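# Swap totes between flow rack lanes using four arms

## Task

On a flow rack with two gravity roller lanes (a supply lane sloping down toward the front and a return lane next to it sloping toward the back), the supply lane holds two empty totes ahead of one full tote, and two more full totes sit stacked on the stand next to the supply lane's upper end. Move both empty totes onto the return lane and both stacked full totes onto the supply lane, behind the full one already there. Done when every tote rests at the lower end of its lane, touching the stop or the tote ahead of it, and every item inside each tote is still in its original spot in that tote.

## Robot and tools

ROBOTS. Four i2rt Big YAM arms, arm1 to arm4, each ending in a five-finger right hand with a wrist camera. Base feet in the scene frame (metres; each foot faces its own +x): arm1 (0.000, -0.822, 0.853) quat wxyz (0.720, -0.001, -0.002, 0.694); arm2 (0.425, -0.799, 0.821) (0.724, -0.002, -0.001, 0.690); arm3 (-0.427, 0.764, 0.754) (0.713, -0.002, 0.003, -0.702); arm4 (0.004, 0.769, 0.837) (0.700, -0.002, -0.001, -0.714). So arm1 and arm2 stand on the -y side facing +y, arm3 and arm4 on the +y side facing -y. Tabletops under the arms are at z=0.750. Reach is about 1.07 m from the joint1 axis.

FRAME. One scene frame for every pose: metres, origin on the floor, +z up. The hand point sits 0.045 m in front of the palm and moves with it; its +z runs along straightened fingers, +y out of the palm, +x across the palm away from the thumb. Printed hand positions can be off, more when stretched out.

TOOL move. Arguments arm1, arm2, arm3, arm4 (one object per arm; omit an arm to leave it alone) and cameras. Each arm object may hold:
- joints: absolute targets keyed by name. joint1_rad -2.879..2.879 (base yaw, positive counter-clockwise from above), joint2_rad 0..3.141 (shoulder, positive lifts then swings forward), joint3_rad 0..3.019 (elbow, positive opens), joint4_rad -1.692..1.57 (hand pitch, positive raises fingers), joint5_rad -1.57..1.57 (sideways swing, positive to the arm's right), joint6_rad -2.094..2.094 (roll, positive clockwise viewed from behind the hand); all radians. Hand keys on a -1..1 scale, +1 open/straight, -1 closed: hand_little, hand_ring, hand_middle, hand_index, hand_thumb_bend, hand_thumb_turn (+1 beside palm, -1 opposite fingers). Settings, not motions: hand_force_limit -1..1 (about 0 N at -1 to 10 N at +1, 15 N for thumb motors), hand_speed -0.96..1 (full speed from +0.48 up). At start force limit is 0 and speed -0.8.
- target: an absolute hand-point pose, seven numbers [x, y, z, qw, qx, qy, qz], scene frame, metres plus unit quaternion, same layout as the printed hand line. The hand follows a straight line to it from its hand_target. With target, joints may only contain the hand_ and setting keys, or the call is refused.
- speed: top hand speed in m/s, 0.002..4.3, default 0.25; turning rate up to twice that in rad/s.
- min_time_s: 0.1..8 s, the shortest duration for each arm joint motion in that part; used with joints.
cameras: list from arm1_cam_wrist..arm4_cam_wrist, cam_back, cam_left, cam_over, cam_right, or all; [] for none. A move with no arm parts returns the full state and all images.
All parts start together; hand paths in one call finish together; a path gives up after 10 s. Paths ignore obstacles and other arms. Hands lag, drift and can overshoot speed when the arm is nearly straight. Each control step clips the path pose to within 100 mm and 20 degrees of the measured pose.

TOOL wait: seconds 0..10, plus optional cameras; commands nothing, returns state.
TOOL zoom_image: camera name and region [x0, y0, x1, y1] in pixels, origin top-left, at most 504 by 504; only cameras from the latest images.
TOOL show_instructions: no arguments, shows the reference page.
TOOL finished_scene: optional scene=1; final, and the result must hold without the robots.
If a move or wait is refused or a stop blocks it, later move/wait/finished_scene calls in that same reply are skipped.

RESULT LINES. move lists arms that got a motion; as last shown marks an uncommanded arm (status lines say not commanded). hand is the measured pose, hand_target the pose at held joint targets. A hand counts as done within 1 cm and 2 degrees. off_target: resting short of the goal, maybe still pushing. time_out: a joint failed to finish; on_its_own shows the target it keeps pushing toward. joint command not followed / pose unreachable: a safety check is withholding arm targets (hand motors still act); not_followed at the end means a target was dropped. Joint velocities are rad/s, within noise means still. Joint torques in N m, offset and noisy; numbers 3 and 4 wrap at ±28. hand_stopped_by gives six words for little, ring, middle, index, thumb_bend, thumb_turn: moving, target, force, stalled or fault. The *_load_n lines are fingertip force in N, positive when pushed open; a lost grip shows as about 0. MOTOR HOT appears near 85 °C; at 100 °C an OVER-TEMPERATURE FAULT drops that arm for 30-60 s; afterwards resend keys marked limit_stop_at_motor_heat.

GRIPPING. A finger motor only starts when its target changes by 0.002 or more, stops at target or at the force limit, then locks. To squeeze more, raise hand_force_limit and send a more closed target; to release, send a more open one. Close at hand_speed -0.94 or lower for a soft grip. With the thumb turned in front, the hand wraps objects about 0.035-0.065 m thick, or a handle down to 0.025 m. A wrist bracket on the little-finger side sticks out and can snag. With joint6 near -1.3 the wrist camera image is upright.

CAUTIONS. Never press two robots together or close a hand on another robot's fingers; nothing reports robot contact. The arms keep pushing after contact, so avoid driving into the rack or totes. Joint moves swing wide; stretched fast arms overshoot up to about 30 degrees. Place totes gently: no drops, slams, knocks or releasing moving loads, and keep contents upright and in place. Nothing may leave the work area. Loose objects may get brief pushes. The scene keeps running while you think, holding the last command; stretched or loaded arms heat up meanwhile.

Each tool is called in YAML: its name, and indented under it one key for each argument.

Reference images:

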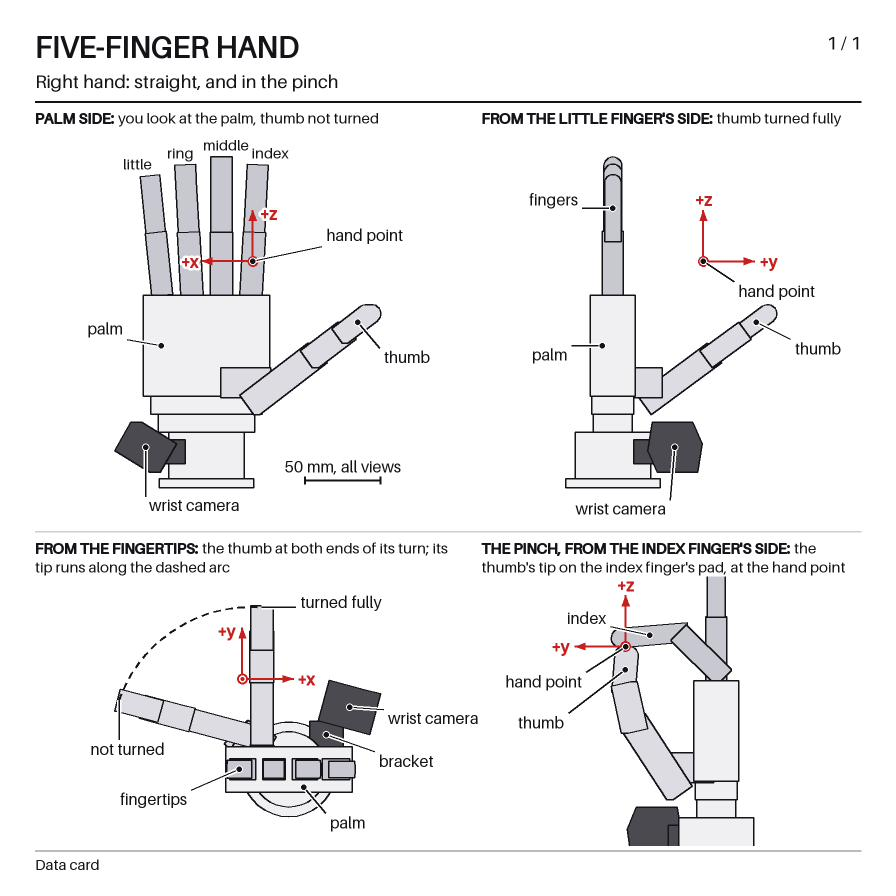

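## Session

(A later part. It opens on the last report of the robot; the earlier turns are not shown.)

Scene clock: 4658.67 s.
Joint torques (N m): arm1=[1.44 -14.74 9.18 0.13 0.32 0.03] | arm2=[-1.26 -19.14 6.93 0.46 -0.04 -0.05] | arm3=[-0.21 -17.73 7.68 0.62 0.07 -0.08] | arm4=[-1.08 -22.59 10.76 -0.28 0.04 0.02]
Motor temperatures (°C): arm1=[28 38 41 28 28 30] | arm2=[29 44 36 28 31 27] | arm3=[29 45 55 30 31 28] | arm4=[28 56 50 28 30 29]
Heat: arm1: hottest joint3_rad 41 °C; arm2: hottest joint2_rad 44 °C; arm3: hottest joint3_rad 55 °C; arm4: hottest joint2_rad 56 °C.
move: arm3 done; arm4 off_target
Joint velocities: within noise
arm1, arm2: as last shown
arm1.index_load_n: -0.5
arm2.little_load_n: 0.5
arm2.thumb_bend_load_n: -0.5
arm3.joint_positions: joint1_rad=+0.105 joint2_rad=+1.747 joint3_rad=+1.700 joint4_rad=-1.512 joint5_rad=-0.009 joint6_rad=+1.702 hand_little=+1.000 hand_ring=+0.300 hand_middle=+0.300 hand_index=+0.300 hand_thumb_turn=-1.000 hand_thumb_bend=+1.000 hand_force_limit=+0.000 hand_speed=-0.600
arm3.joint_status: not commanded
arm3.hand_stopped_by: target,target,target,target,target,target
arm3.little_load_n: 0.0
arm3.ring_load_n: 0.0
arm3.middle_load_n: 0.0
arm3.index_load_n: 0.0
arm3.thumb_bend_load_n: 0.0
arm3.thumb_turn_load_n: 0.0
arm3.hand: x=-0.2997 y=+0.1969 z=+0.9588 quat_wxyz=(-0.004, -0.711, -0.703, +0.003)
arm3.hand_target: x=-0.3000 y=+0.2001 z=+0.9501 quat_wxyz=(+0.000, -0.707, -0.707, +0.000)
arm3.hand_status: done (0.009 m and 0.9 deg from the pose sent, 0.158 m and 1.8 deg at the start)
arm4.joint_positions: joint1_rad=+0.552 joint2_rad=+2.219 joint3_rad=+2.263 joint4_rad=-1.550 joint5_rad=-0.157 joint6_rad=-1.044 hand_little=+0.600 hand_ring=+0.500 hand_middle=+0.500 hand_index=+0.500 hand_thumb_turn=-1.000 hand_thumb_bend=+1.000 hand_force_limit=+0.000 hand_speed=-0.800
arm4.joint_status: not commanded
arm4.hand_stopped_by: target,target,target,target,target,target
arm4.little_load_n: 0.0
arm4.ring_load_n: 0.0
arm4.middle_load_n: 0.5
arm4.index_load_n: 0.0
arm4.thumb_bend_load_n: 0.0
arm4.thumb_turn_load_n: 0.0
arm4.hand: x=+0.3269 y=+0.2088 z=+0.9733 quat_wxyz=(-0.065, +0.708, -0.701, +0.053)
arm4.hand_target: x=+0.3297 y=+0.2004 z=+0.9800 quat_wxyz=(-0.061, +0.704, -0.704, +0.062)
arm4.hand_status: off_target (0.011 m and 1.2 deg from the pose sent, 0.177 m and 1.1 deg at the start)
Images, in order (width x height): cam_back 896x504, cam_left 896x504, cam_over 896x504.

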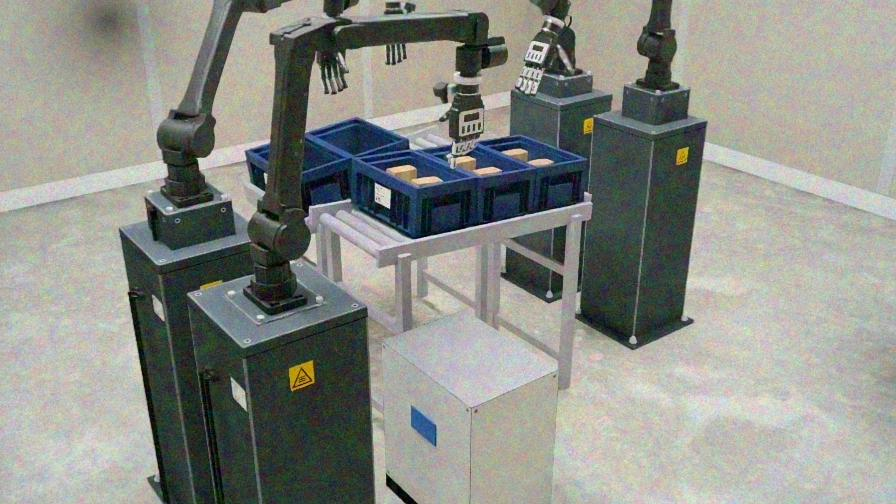

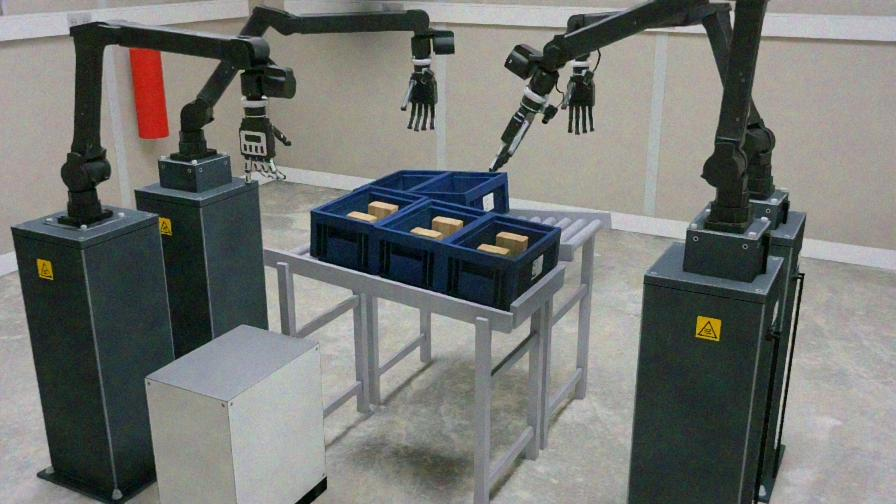

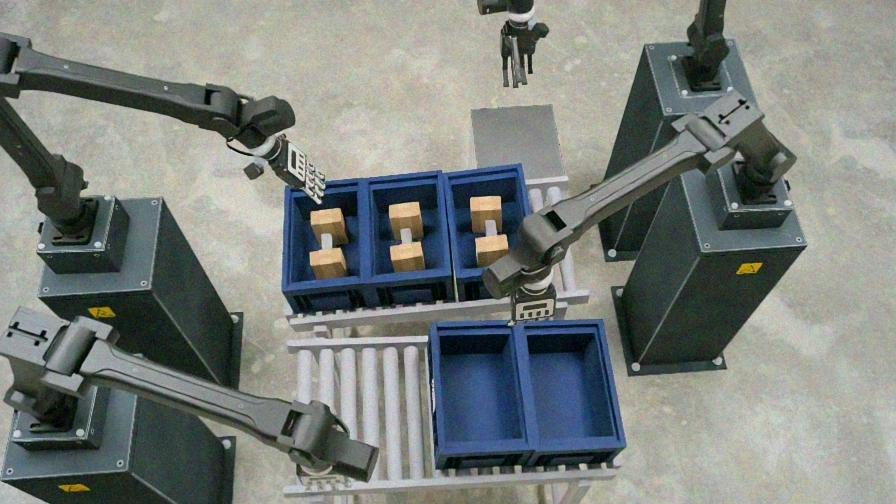

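move:
  arm4: {"target": [0.10, 0.40, 0.93, 0, 0, -1, 0], "speed": 0.25, "joints": {"hand_little": -1, "hand_ring": -1, "hand_middle": -1, "hand_index": -1, "hand_speed": -0.4}}
  cameras: ["cam_back", "cam_over", "cam_right"]

zoom_image:
  camera: "cam_over"
  region: [400, 150, 580, 320]

Scene clock: 4706.73 s.
Joint torques (N m): arm1=[1.55 -14.8 9.18 0.12 0.32 0.04] | arm2=[-1.03 -19.25 6.94 0.47 -0.05 -0.05] | arm3=[0.56 -17.96 7.51 0.79 0.07 -0.08] | arm4=[-0.79 -12.98 5.75 0.42 0.1 0.02]
Motor temperatures (°C): arm1=[28 38 41 28 28 30] | arm2=[29 44 36 28 31 27] | arm3=[29 40 50 30 31 28] | arm4=[28 57 55 28 30 29]
Heat: arm1: hottest joint3_rad 41 °C; arm2: hottest joint2_rad 44 °C; arm3: hottest joint3_rad 50 °C; arm4: hottest joint2_rad 57 °C.
move: arm4 done
Joint velocities: within noise
arm1, arm2, arm3: as last shown
arm1.index_load_n: 0.0
arm2.little_load_n: 0.0
arm2.thumb_bend_load_n: 0.0
arm3.hand: x=-0.2996 y=+0.1969 z=+0.9588 quat_wxyz=(-0.004, -0.711, -0.703, +0.003)
arm4.joint_positions: joint1_rad=+0.177 joint2_rad=+1.561 joint3_rad=+1.168 joint4_rad=-1.180 joint5_rad=-0.004 joint6_rad=+0.142 hand_little=-1.000 hand_ring=-1.000 hand_middle=-1.000 hand_index=-1.000 hand_thumb_turn=-1.000 hand_thumb_bend=+1.000 hand_force_limit=+0.000 hand_speed=-0.400
arm4.joint_status: all done
arm4.hand_stopped_by: target,target,target,target,target,target
arm4.little_load_n: 0.5
arm4.ring_load_n: 0.0
arm4.middle_load_n: 0.0
arm4.index_load_n: 0.0
arm4.thumb_bend_load_n: 0.0
arm4.thumb_turn_load_n: 0.0
arm4.hand: x=+0.1027 y=+0.3976 z=+0.9343 quat_wxyz=(-0.001, +0.007, -1.000, +0.001)
arm4.hand_target: x=+0.1000 y=+0.4000 z=+0.9301 quat_wxyz=(+0.000, +0.000, -1.000, +0.000)
arm4.hand_status: done (0.006 m and 0.9 deg from the pose sent, 0.300 m and 91.0 deg at the start)
Images, in order (width x height): cam_back 896x504, cam_over 896x504, cam_right 896x504.

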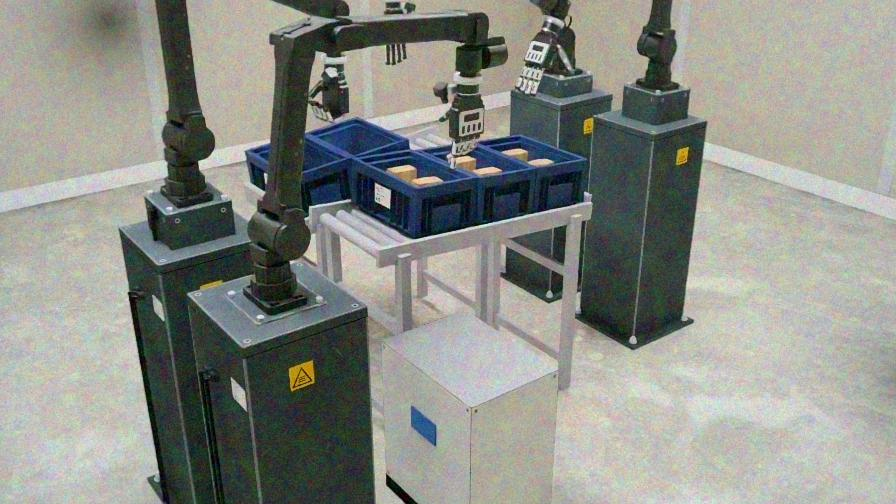

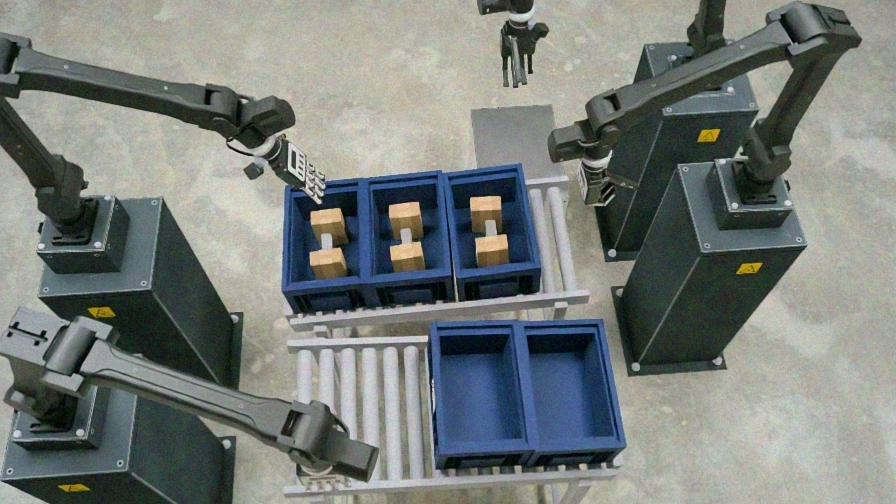

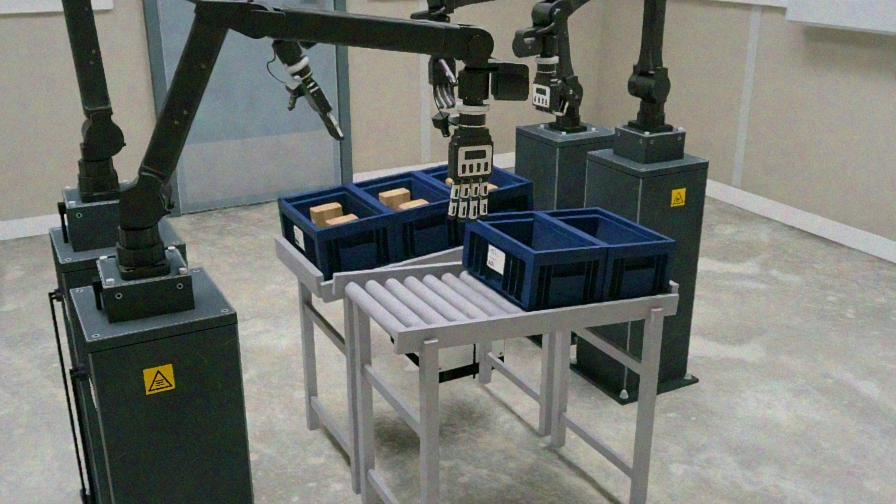

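Scaled by 2.800.

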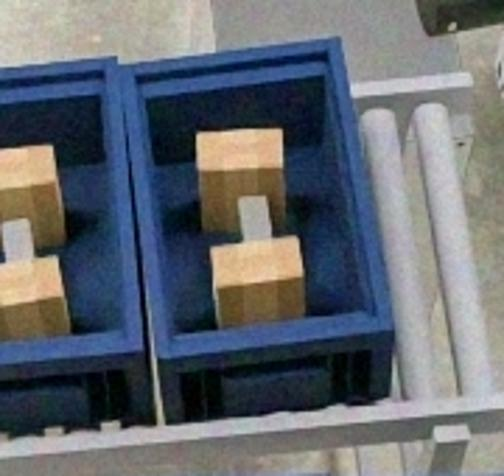

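move:
  arm4: {"target": [0.09, 0.37, 0.80, 0, 0, -1, 0], "speed": 0.2}
  cameras: ["cam_back", "cam_over", "cam_right"]

zoom_image:
  camera: "cam_right"
  region: [260, 100, 480, 300]

zoom_image:
  camera: "cam_back"
  region: [300, 60, 520, 270]

Scene clock: 4715.27 s.
Joint torques (N m): arm1=[1.44 -14.74 9.16 0.14 0.32 0.04] | arm2=[-1.03 -19.37 6.93 0.49 -0.06 -0.04] | arm3=[0.38 -17.38 7.46 0.87 0.03 0] | arm4=[-1.55 -14.21 5.01 0.43 0.11 -0.13]
Motor temperatures (°C): arm1=[28 38 41 28 28 30] | arm2=[29 44 36 28 31 27] | arm3=[29 40 49 30 31 28] | arm4=[28 54 53 28 30 29]
Heat: arm1: hottest joint3_rad 41 °C; arm2: hottest joint2_rad 44 °C; arm3: hottest joint3_rad 49 °C; arm4: hottest joint2_rad 54 °C.
move: arm4 done
Joint velocities: within noise
arm1, arm2, arm3: as last shown
arm4.joint_positions: joint1_rad=+0.151 joint2_rad=+1.803 joint3_rad=+1.093 joint4_rad=-0.862 joint5_rad=-0.004 joint6_rad=+0.128 hand_little=-1.000 hand_ring=-1.000 hand_middle=-1.000 hand_index=-1.000 hand_thumb_turn=-1.000 hand_thumb_bend=+1.000 hand_force_limit=+0.000 hand_speed=-0.400
arm4.joint_status: not commanded
arm4.hand_stopped_by: target,target,target,target,target,target
arm4.little_load_n: 0.5
arm4.ring_load_n: 0.0
arm4.middle_load_n: 0.0
arm4.index_load_n: 0.0
arm4.thumb_bend_load_n: 0.0
arm4.thumb_turn_load_n: 0.0
arm4.hand: x=+0.0954 y=+0.3686 z=+0.8057 quat_wxyz=(-0.001, +0.001, -1.000, +0.002)
arm4.hand_target: x=+0.0900 y=+0.3702 z=+0.8001 quat_wxyz=(+0.000, +0.000, -1.000, +0.000)
arm4.hand_status: done (0.008 m and 0.3 deg from the pose sent, 0.138 m and 0.9 deg at the start)
Images, in order (width x height): cam_back 896x504, cam_over 896x504, cam_right 896x504.

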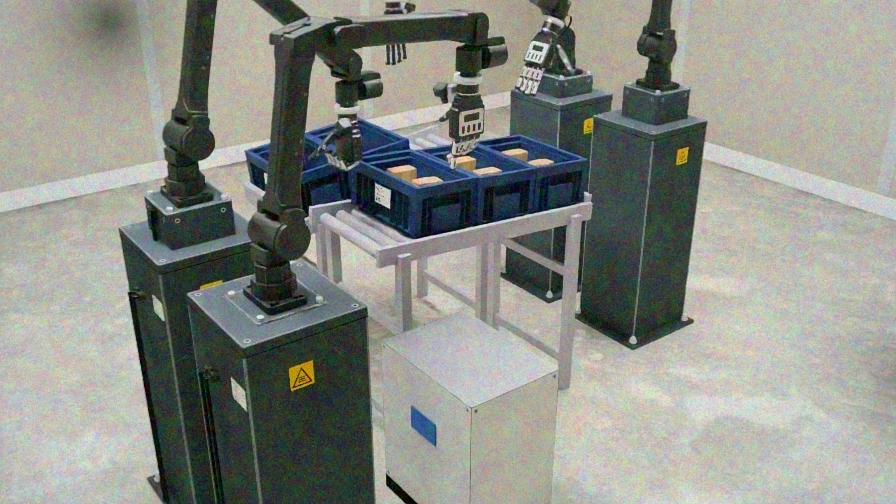

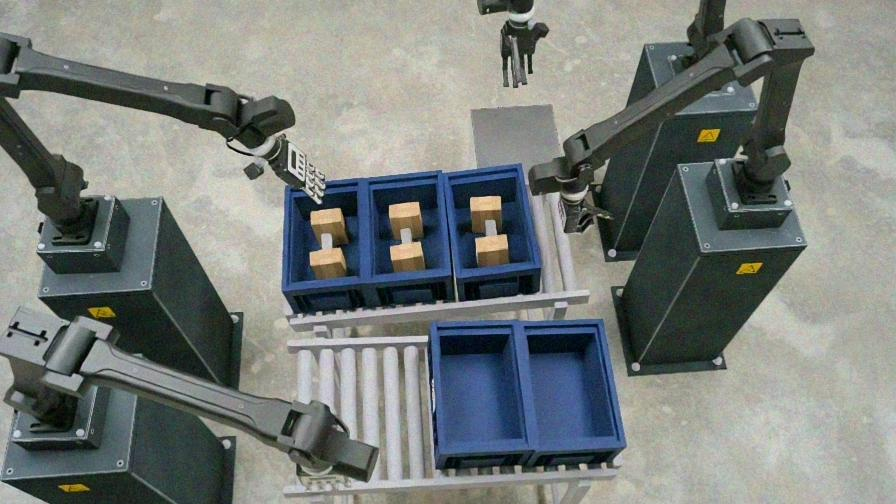

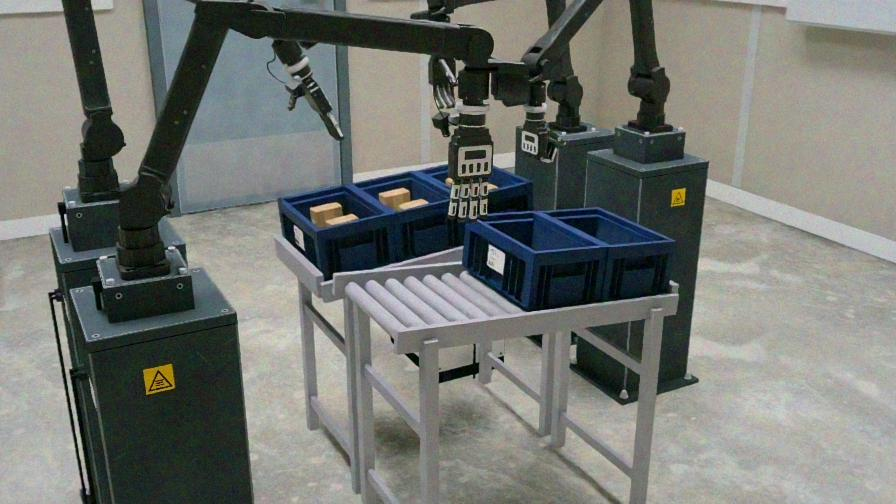

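Scaled by 2.291.

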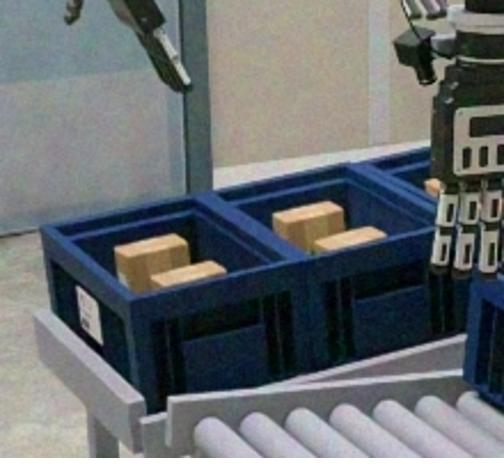

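Scaled by 2.291.

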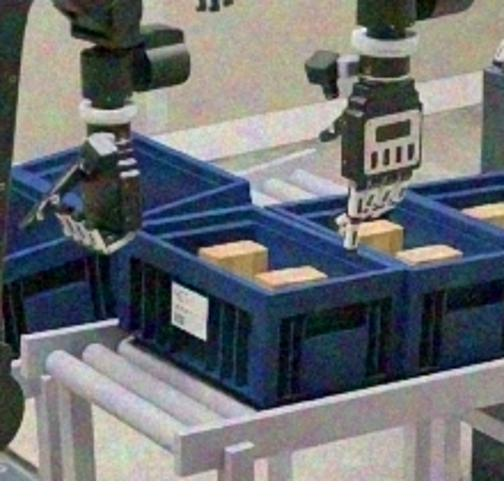

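move:
  arm4: {"target": [0.122, 0.36, 0.757, 0, 0, -1, 0], "speed": 0.1}
  cameras: ["cam_back", "cam_over", "arm4_cam_wrist"]

zoom_image:
  camera: "cam_over"
  region: [460, 120, 660, 320]

zoom_image:
  camera: "cam_back"
  region: [300, 60, 520, 270]

Scene clock: 4724.67 s.
Joint torques (N m): arm1=[1.44 -14.92 9.17 0.13 0.33 0.04] | arm2=[-1.08 -19.31 6.91 0.44 -0.06 -0.04] | arm3=[0.79 -17.9 7.54 0.87 0.1 -0.08] | arm4=[-0.5 -14.74 6.16 0.53 0.08 -0.01]
Motor temperatures (°C): arm1=[28 38 41 28 28 30] | arm2=[29 44 36 28 31 27] | arm3=[29 40 49 30 31 28] | arm4=[28 53 51 28 30 29]
Heat: arm1: hottest joint3_rad 41 °C; arm2: hottest joint2_rad 44 °C; arm3: hottest joint3_rad 49 °C; arm4: hottest joint2_rad 53 °C.
move: arm4 done
Joint velocities: within noise
arm1.joint_positions: joint1_rad=+0.042 joint2_rad=+1.522 joint3_rad=+1.113 joint4_rad=-0.673 joint5_rad=-0.005 joint6_rad=-0.002 hand_little=+1.000 hand_ring=+1.000 hand_middle=+1.000 hand_index=+1.000 hand_thumb_turn=+1.000 hand_thumb_bend=+1.000 hand_force_limit=+0.000 hand_speed=-0.200
arm1.joint_status: not commanded
arm1.hand_stopped_by: target,target,target,target,target,target
arm1.little_load_n: 0.0
arm1.ring_load_n: 0.0
arm1.middle_load_n: 0.0
arm1.index_load_n: 0.0
arm1.thumb_bend_load_n: 0.0
arm1.thumb_turn_load_n: 0.0
arm1.hand: x=-0.0337 y=-0.3276 z=+0.9480 quat_wxyz=(-0.242, +0.970, +0.004, +0.000)
arm1.hand_target: x=-0.0350 y=-0.3300 z=+0.9500 quat_wxyz=(-0.241, +0.971, +0.000, +0.000)
arm1.hand_status: not commanded
arm2.joint_positions: joint1_rad=-0.337 joint2_rad=+1.985 joint3_rad=+1.900 joint4_rad=-1.497 joint5_rad=-0.003 joint6_rad=+1.186 hand_little=+1.000 hand_ring=+1.000 hand_middle=+1.000 hand_index=+1.000 hand_thumb_turn=-1.000 hand_thumb_bend=+1.000 hand_force_limit=+0.000 hand_speed=-0.500
arm2.joint_status: not commanded
arm2.hand_stopped_by: target,target,target,target,target,target
arm2.little_load_n: 0.0
arm2.ring_load_n: 0.0
arm2.middle_load_n: 0.0
arm2.index_load_n: 0.0
arm2.thumb_bend_load_n: 0.0
arm2.thumb_turn_load_n: 0.0
arm2.hand: x=+0.5940 y=-0.1990 z=+0.9702 quat_wxyz=(+0.004, +0.707, -0.707, +0.003)
arm2.hand_target: x=+0.5999 y=-0.2000 z=+0.9700 quat_wxyz=(+0.000, +0.707, -0.707, +0.000)
arm2.hand_status: not commanded
arm3: as last shown
arm3.index_load_n: 0.5
arm4.joint_positions: joint1_rad=+0.198 joint2_rad=+1.905 joint3_rad=+1.093 joint4_rad=-0.774 joint5_rad=-0.003 joint6_rad=+0.175 hand_little=-1.000 hand_ring=-1.000 hand_middle=-1.000 hand_index=-1.000 hand_thumb_turn=-1.000 hand_thumb_bend=+1.000 hand_force_limit=+0.000 hand_speed=-0.400
arm4.joint_status: not commanded
arm4.hand_stopped_by: target,target,target,target,target,target
arm4.little_load_n: 0.0
arm4.ring_load_n: 0.5
arm4.middle_load_n: 0.5
arm4.index_load_n: 0.0
arm4.thumb_bend_load_n: 0.0
arm4.thumb_turn_load_n: 0.0
arm4.hand: x=+0.1176 y=+0.3675 z=+0.7606 quat_wxyz=(+0.000, +0.001, -1.000, -0.005)
arm4.hand_target: x=+0.1220 y=+0.3602 z=+0.7571 quat_wxyz=(+0.000, +0.000, -1.000, +0.000)
arm4.hand_status: done (0.009 m and 0.6 deg from the pose sent, 0.056 m and 0.3 deg at the start)
pictures: arm4_cam_wrist, cam_back, cam_over
Images, in order (width x height): arm4_cam_wrist 896x504, cam_back 896x504, cam_over 896x504.

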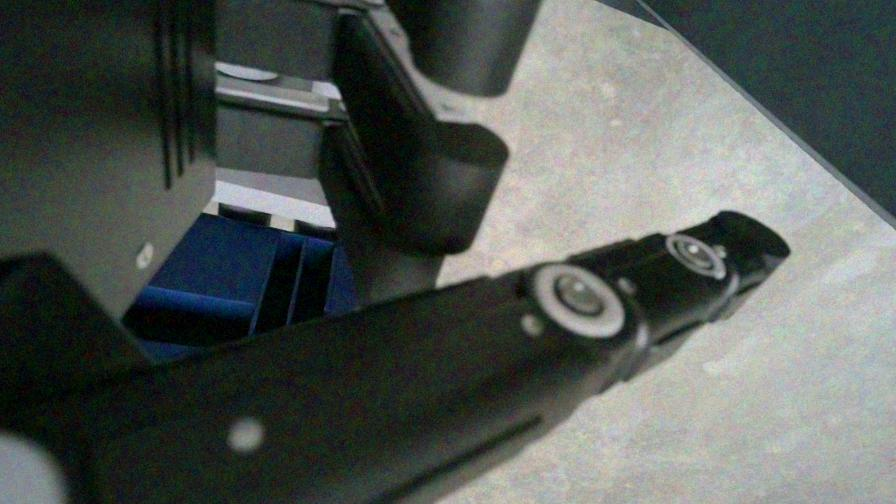

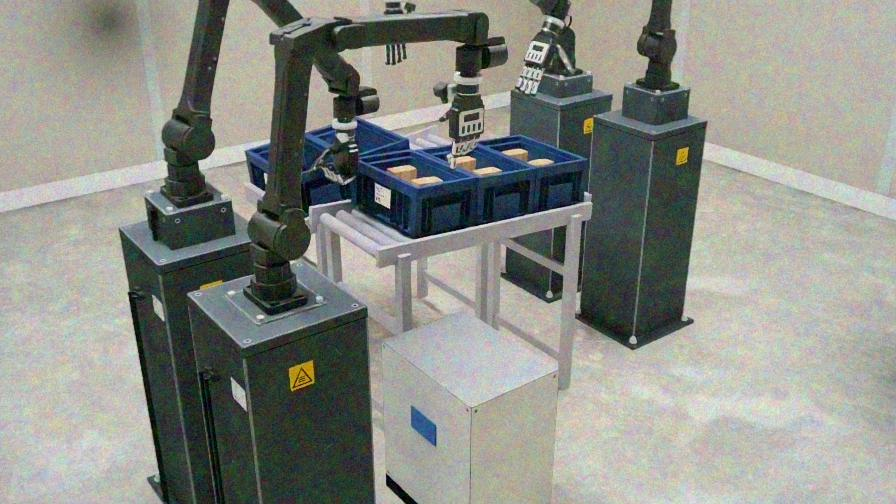

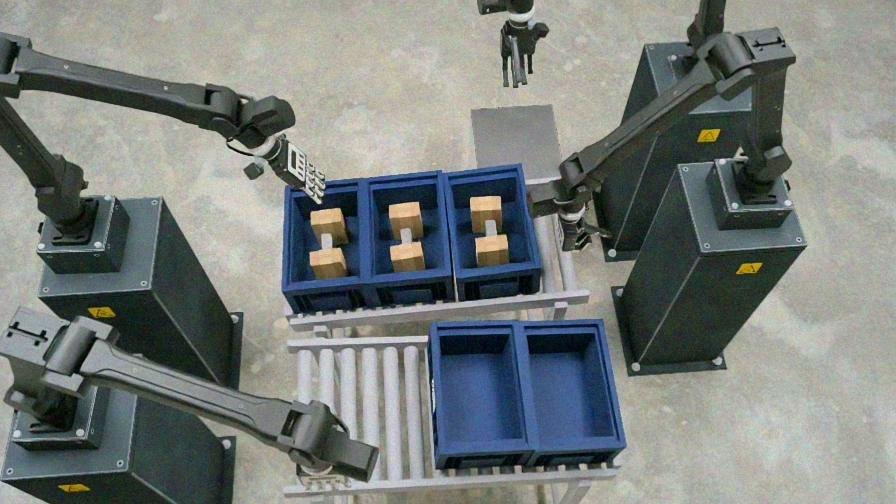

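Scaled by 2.520.

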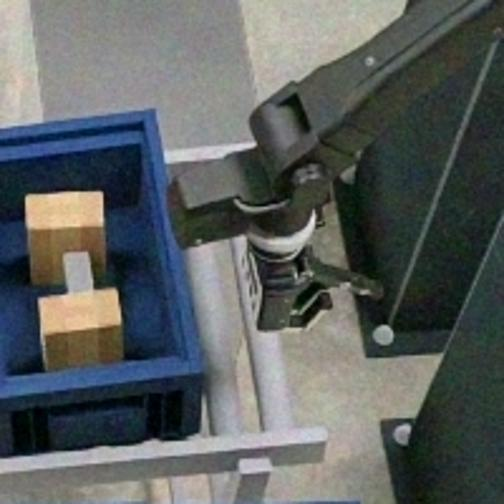

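Scaled by 2.291.

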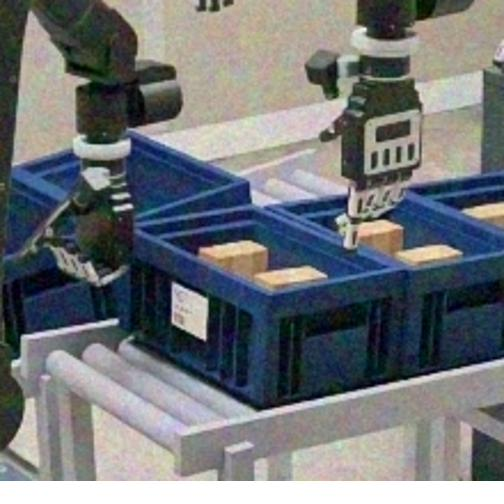

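move:
  arm4: {"target": [0.120, 0.315, 0.755, 0, 0, -1, 0], "speed": 0.06}
  cameras: ["cam_over"]

zoom_image:
  camera: "cam_over"
  region: [400, 150, 620, 320]

Scene clock: 4730.93 s.
Joint torques (N m): arm1=[1.49 -14.74 9.21 0.13 0.33 0.03] | arm2=[-1.2 -19.25 6.91 0.44 -0.05 -0.03] | arm3=[0.56 -17.38 7.35 0.84 0.05 -0.08] | arm4=[-1.55 -15.09 7.77 -0.42 0.08 -0.17]
Motor temperatures (°C): arm1=[28 38 41 28 28 30] | arm2=[29 44 36 28 31 27] | arm3=[29 40 48 30 31 28] | arm4=[28 52 50 28 30 29]
Heat: arm1: hottest joint3_rad 41 °C; arm2: hottest joint2_rad 44 °C; arm3: hottest joint3_rad 48 °C; arm4: hottest joint2_rad 52 °C.
move: arm4 off_target
Joint velocities: within noise
arm1, arm2, arm3: as last shown
arm1.little_load_n: -0.5
arm1.thumb_turn_load_n: -0.5
arm3.index_load_n: 0.0
arm4.joint_positions: joint1_rad=+0.196 joint2_rad=+1.982 joint3_rad=+1.219 joint4_rad=-0.811 joint5_rad=-0.003 joint6_rad=+0.172 hand_little=-1.000 hand_ring=-1.000 hand_middle=-1.000 hand_index=-1.000 hand_thumb_turn=-1.000 hand_thumb_bend=+1.000 hand_force_limit=+0.000 hand_speed=-0.400
arm4.joint_status: not commanded
arm4.hand_stopped_by: target,target,target,target,target,target
arm4.little_load_n: 0.0
arm4.ring_load_n: 0.0
arm4.middle_load_n: 0.0
arm4.index_load_n: 0.5
arm4.thumb_bend_load_n: -0.5
arm4.thumb_turn_load_n: 0.0
arm4.hand: x=+0.1243 y=+0.3264 z=+0.7578 quat_wxyz=(-0.001, +0.002, -1.000, +0.001)
arm4.hand_target: x=+0.1199 y=+0.3151 z=+0.7552 quat_wxyz=(+0.000, +0.000, -1.000, +0.001)
arm4.hand_status: off_target (0.012 m and 0.2 deg from the pose sent, 0.053 m and 0.6 deg at the start)
Images, in order (width x height): cam_over 896x504.

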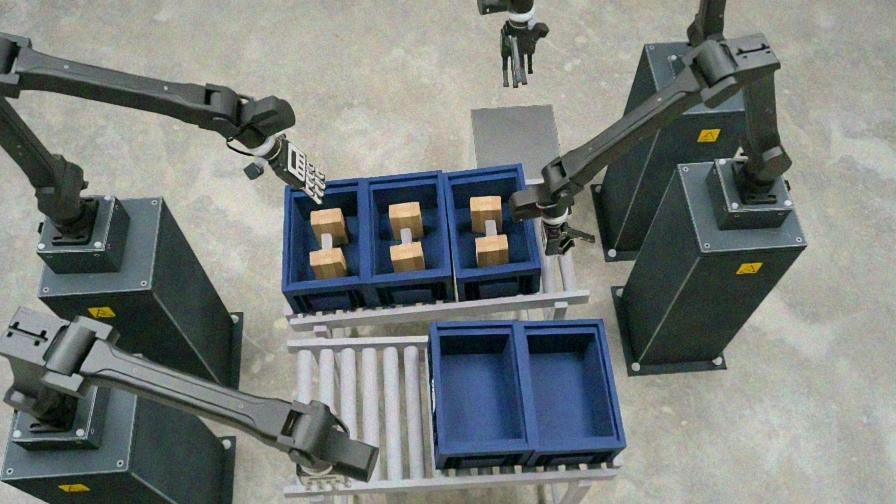

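Scaled by 2.291.

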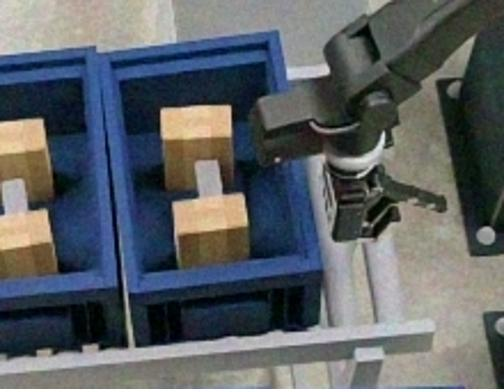

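move:
  arm4: {"target": [0.118, 0.295, 0.755, 0, 0, -1, 0], "speed": 0.04}
  cameras: ["cam_over"]

zoom_image:
  camera: "cam_over"
  region: [400, 150, 620, 320]

Scene clock: 4737.90 s.
Joint torques (N m): arm1=[1.67 -14.68 9.18 0.12 0.32 0.03] | arm2=[-1.14 -19.14 6.89 0.46 -0.06 -0.04] | arm3=[0.21 -17.32 7.53 0.58 0.06 -0.11] | arm4=[-1.96 -15.85 8.58 -0.13 0.13 -0.18]
Motor temperatures (°C): arm1=[28 38 41 28 28 30] | arm2=[29 44 36 28 31 27] | arm3=[29 40 48 30 31 28] | arm4=[28 51 50 28 30 29]
Heat: arm1: hottest joint3_rad 41 °C; arm2: hottest joint2_rad 44 °C; arm3: hottest joint3_rad 48 °C; arm4: hottest joint2_rad 51 °C.
move: arm4 off_target
Joint velocities: within noise
arm1, arm2, arm3: as last shown
arm1.little_load_n: 0.0
arm1.thumb_turn_load_n: 0.0
arm4.joint_positions: joint1_rad=+0.188 joint2_rad=+2.020 joint3_rad=+1.275 joint4_rad=-0.848 joint5_rad=-0.004 joint6_rad=+0.167 hand_little=-1.000 hand_ring=-1.000 hand_middle=-1.000 hand_index=-1.000 hand_thumb_turn=-1.000 hand_thumb_bend=+1.000 hand_force_limit=+0.000 hand_speed=-0.400
arm4.joint_status: not commanded
arm4.hand_stopped_by: target,target,target,target,target,target
arm4.little_load_n: 0.0
arm4.ring_load_n: 0.0
arm4.middle_load_n: 0.5
arm4.index_load_n: 0.0
arm4.thumb_bend_load_n: 0.0
arm4.thumb_turn_load_n: 0.0
arm4.hand: x=+0.1221 y=+0.3140 z=+0.7556 quat_wxyz=(+0.001, +0.000, -1.000, -0.009)
arm4.hand_target: x=+0.1178 y=+0.2956 z=+0.7552 quat_wxyz=(+0.000, +0.000, -1.000, +0.000)
arm4.hand_status: off_target (0.019 m and 1.0 deg from the pose sent, 0.032 m and 0.2 deg at the start)
Images, in order (width x height): cam_over 896x504.

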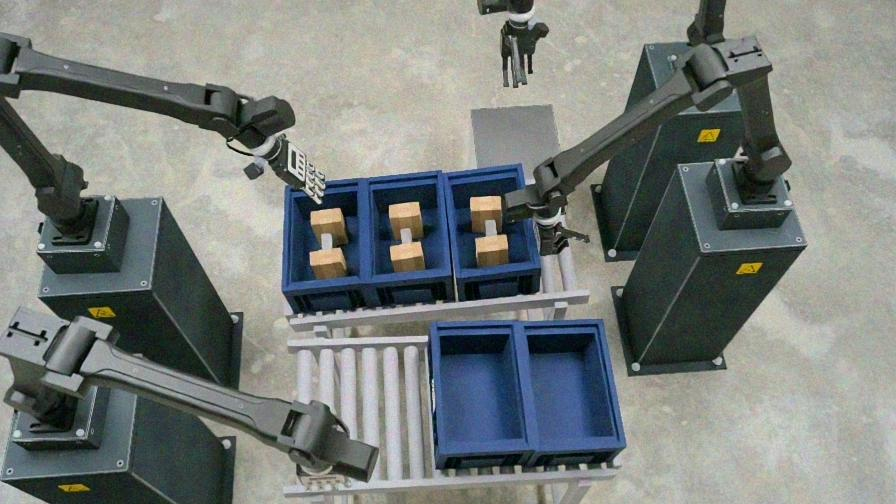

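Scaled by 2.291.

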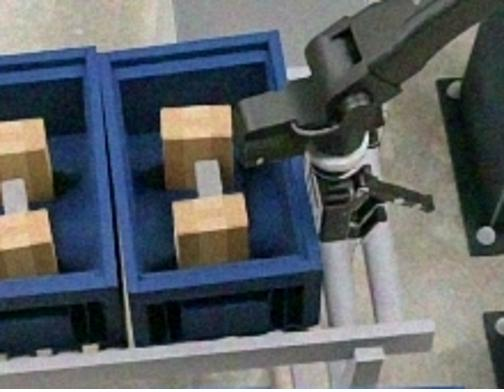

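move:
  arm4: {"target": [0.118, 0.280, 0.755, 0, 0, -1, 0], "speed": 0.04}
  cameras: ["cam_over"]

zoom_image:
  camera: "cam_over"
  region: [400, 150, 620, 320]

Scene clock: 4743.73 s.
Joint torques (N m): arm1=[1.55 -14.74 9.18 0.16 0.33 0.04] | arm2=[-1.08 -19.31 6.9 0.4 -0.06 -0.04] | arm3=[0.15 -17.9 7.71 0.64 0.06 -0.01] | arm4=[-2.08 -16.5 9.35 0.13 0.14 -0.23]
Motor temperatures (°C): arm1=[28 38 41 28 28 30] | arm2=[29 44 36 28 31 27] | arm3=[29 40 48 30 31 28] | arm4=[28 50 50 28 30 29]
Heat: arm1: hottest joint3_rad 41 °C; arm2: hottest joint2_rad 44 °C; arm3: hottest joint3_rad 48 °C; arm4: hottest joint2_rad 50 °C.
move: arm4 off_target
Joint velocities: within noise
arm1, arm2, arm3: as last shown
arm1.thumb_bend_load_n: -0.5
arm1.thumb_turn_load_n: -0.5
arm4.joint_positions: joint1_rad=+0.187 joint2_rad=+2.049 joint3_rad=+1.313 joint4_rad=-0.883 joint5_rad=-0.004 joint6_rad=+0.167 hand_little=-1.000 hand_ring=-1.000 hand_middle=-1.000 hand_index=-1.000 hand_thumb_turn=-1.000 hand_thumb_bend=+1.000 hand_force_limit=+0.000 hand_speed=-0.400
arm4.joint_status: not commanded
arm4.hand_stopped_by: target,target,target,target,target,target
arm4.little_load_n: 0.0
arm4.ring_load_n: 0.0
arm4.middle_load_n: 0.5
arm4.index_load_n: 0.0
arm4.thumb_bend_load_n: 0.0
arm4.thumb_turn_load_n: 0.0
arm4.hand: x=+0.1225 y=+0.3097 z=+0.7534 quat_wxyz=(+0.003, +0.000, -1.000, -0.022)
arm4.hand_target: x=+0.1175 y=+0.2811 z=+0.7559 quat_wxyz=(+0.000, +0.000, -1.000, +0.000)
arm4.hand_status: off_target (0.030 m and 2.5 deg from the pose sent, 0.034 m and 1.0 deg at the start)
Images, in order (width x height): cam_over 896x504.

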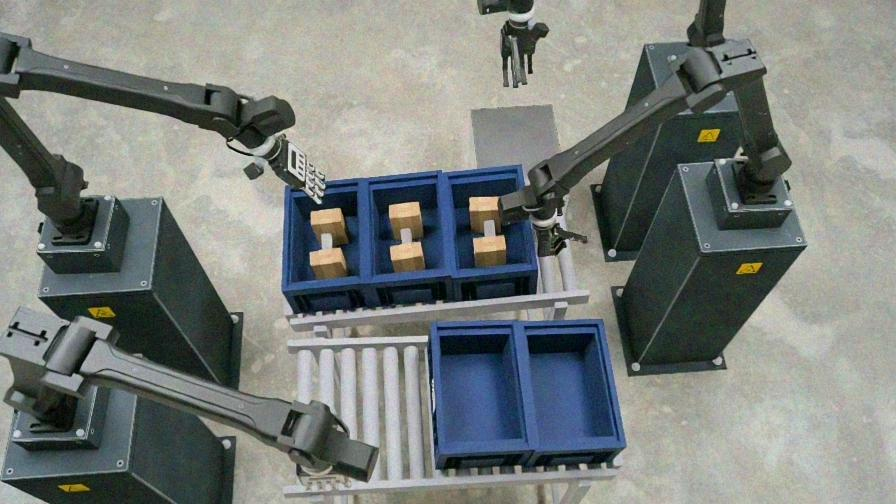

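Scaled by 2.291.

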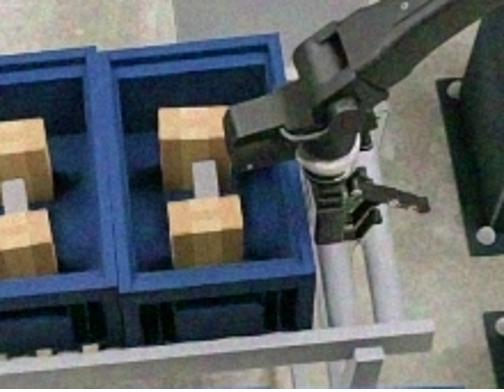

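move:
  arm4: {"target": [0.120, 0.36, 0.765, 0, 0, -1, 0], "speed": 0.1}

move:
  arm4: {"target": [0.12, 0.42, 0.93, 0, 0, -1, 0], "speed": 0.25}
  cameras: ["cam_over", "cam_left", "cam_back"]

zoom_image:
  camera: "cam_over"
  region: [270, 150, 560, 320]

zoom_image:
  camera: "cam_over"
  region: [420, 160, 560, 310]

zoom_image:
  camera: "cam_left"
  region: [300, 160, 580, 320]

zoom_image:
  camera: "cam_back"
  region: [300, 100, 600, 270]

Scene clock: 4752.17 s.
Joint torques (N m): arm1=[1.55 -14.74 9.17 0.1 0.32 0.03] | arm2=[-1.32 -19.31 6.91 0.4 -0.05 -0.04] | arm3=[0.21 -17.49 7.58 0.64 0.05 -0.05] | arm4=[-0.09 -16.26 4.38 0.46 0.09 -0.01]
Motor temperatures (°C): arm1=[28 38 41 28 28 30] | arm2=[29 44 36 28 31 27] | arm3=[29 40 47 30 31 28] | arm4=[28 50 49 28 30 29]
Heat: arm1: hottest joint3_rad 41 °C; arm2: hottest joint2_rad 44 °C; arm3: hottest joint3_rad 47 °C; arm4: hottest joint2_rad 50 °C.
move: arm4 done
Joint velocities: within noise
arm1, arm2, arm3: as last shown
arm1.thumb_bend_load_n: 0.0
arm1.thumb_turn_load_n: 0.0
arm2.thumb_bend_load_n: -0.5
arm4.joint_positions: joint1_rad=+0.189 joint2_rad=+1.909 joint3_rad=+1.123 joint4_rad=-0.793 joint5_rad=-0.004 joint6_rad=+0.171 hand_little=-1.000 hand_ring=-1.000 hand_middle=-1.000 hand_index=-1.000 hand_thumb_turn=-1.000 hand_thumb_bend=+1.000 hand_force_limit=+0.000 hand_speed=-0.400
arm4.joint_status: not commanded
arm4.hand_stopped_by: target,target,target,target,target,target
arm4.little_load_n: 0.0
arm4.ring_load_n: 0.0
arm4.middle_load_n: 0.0
arm4.index_load_n: 0.0
arm4.thumb_bend_load_n: 0.0
arm4.thumb_turn_load_n: 0.0
arm4.hand: x=+0.1157 y=+0.3564 z=+0.7666 quat_wxyz=(+0.000, -0.001, -1.000, -0.002)
arm4.hand_target: x=+0.1200 y=+0.3599 z=+0.7651 quat_wxyz=(+0.000, +0.000, -1.000, +0.000)
arm4.hand_status: done (0.006 m and 0.3 deg from the pose sent, 0.052 m and 2.5 deg at the start)
pictures: none

Scene clock: 4753.57 s.
Joint torques (N m): arm1=[1.49 -14.8 9.21 0.12 0.32 0.04] | arm2=[-1.08 -19.55 6.9 0.4 -0.06 -0.04] | arm3=[-0.09 -17.67 7.45 0.92 0.06 -0.08] | arm4=[0.09 -10.75 7.86 -0.46 0.1 0]
Motor temperatures (°C): arm1=[28 38 41 28 28 30] | arm2=[29 44 36 28 31 27] | arm3=[29 40 47 30 31 28] | arm4=[28 50 49 28 30 29]
Heat: arm1: hottest joint3_rad 41 °C; arm2: hottest joint2_rad 44 °C; arm3: hottest joint3_rad 47 °C; arm4: hottest joint2_rad 50 °C.
move: arm4 done
Joint velocities: within noise
arm1, arm2: as last shown
arm2.thumb_bend_load_n: 0.0
arm3.joint_positions: joint1_rad=+0.105 joint2_rad=+1.747 joint3_rad=+1.700 joint4_rad=-1.512 joint5_rad=-0.009 joint6_rad=+1.702 hand_little=+1.000 hand_ring=+0.300 hand_middle=+0.300 hand_index=+0.300 hand_thumb_turn=-1.000 hand_thumb_bend=+1.000 hand_force_limit=+0.000 hand_speed=-0.600
arm3.joint_status: not commanded
arm3.hand_stopped_by: target,target,target,target,target,target
arm3.little_load_n: 0.0
arm3.ring_load_n: 0.0
arm3.middle_load_n: 0.0
arm3.index_load_n: 0.0
arm3.thumb_bend_load_n: 0.0
arm3.thumb_turn_load_n: 0.0
arm3.hand: x=-0.2996 y=+0.1969 z=+0.9588 quat_wxyz=(-0.004, -0.711, -0.703, +0.003)
arm3.hand_target: x=-0.3000 y=+0.2001 z=+0.9501 quat_wxyz=(+0.000, -0.707, -0.707, +0.000)
arm3.hand_status: not commanded
arm4.joint_positions: joint1_rad=+0.213 joint2_rad=+1.505 joint3_rad=+1.092 joint4_rad=-1.152 joint5_rad=-0.004 joint6_rad=+0.196 hand_little=-1.000 hand_ring=-1.000 hand_middle=-1.000 hand_index=-1.000 hand_thumb_turn=-1.000 hand_thumb_bend=+1.000 hand_force_limit=+0.000 hand_speed=-0.400
arm4.joint_status: not commanded
arm4.hand_stopped_by: target,target,target,target,target,target
arm4.little_load_n: 0.0
arm4.ring_load_n: 0.0
arm4.middle_load_n: 0.5
arm4.index_load_n: 0.0
arm4.thumb_bend_load_n: 0.0
arm4.thumb_turn_load_n: 0.0
arm4.hand: x=+0.1152 y=+0.4215 z=+0.9298 quat_wxyz=(-0.002, -0.002, -1.000, +0.005)
arm4.hand_target: x=+0.1200 y=+0.4201 z=+0.9300 quat_wxyz=(+0.000, +0.000, -1.000, +0.000)
arm4.hand_status: done (0.005 m and 0.6 deg from the pose sent, 0.175 m and 0.3 deg at the start)
pictures: cam_back, cam_left, cam_over
Images, in order (width x height): cam_back 896x504, cam_left 896x504, cam_over 896x504.

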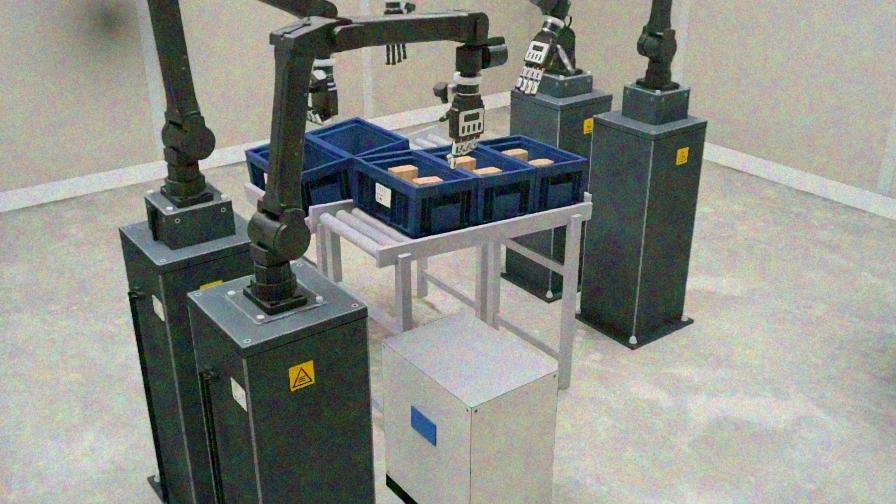

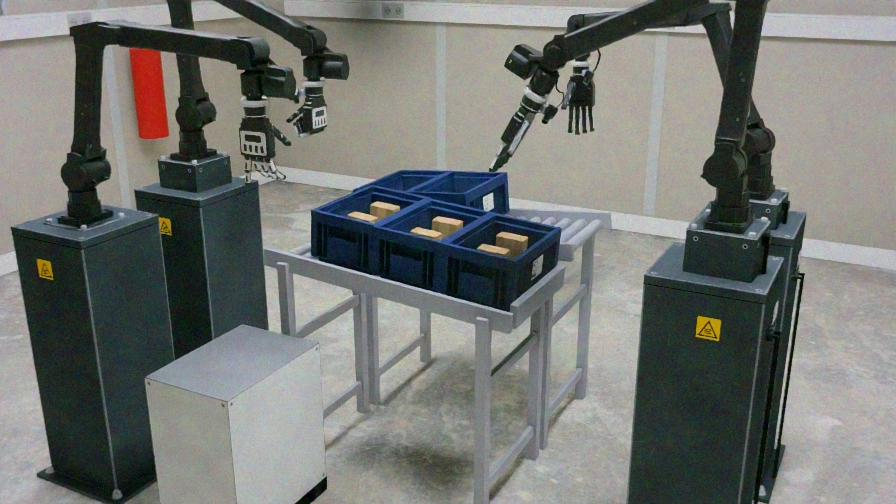

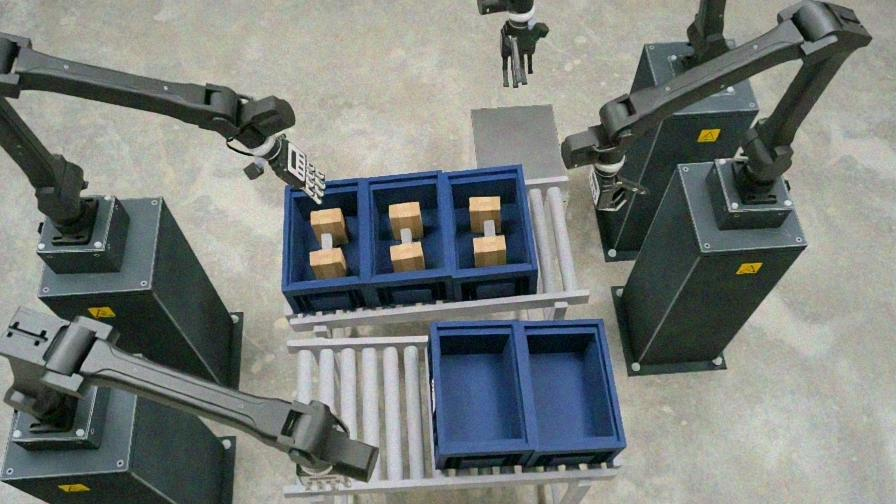

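Scaled by 1.738.

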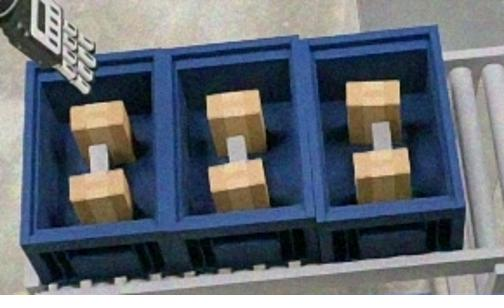

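Scaled by 3.360.

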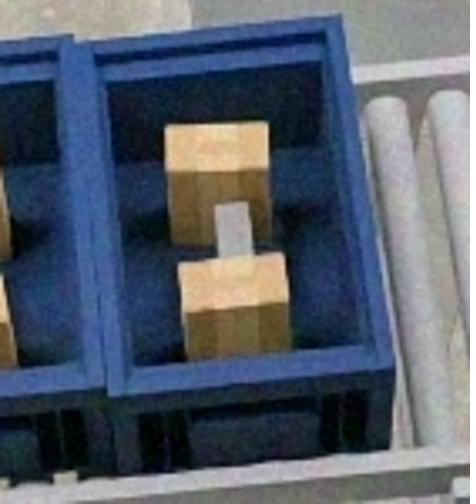

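Scaled by 1.800.

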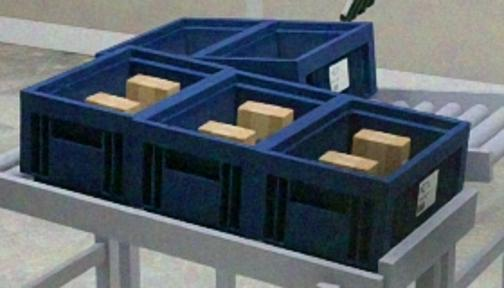

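Scaled by 1.680.

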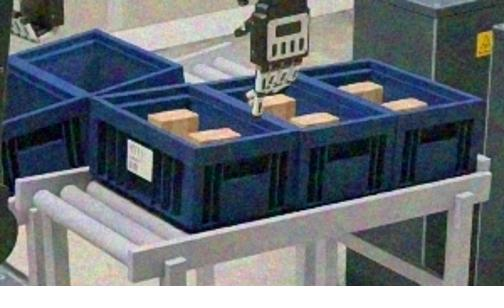

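finished_scene:

The scene is finished: the task was done.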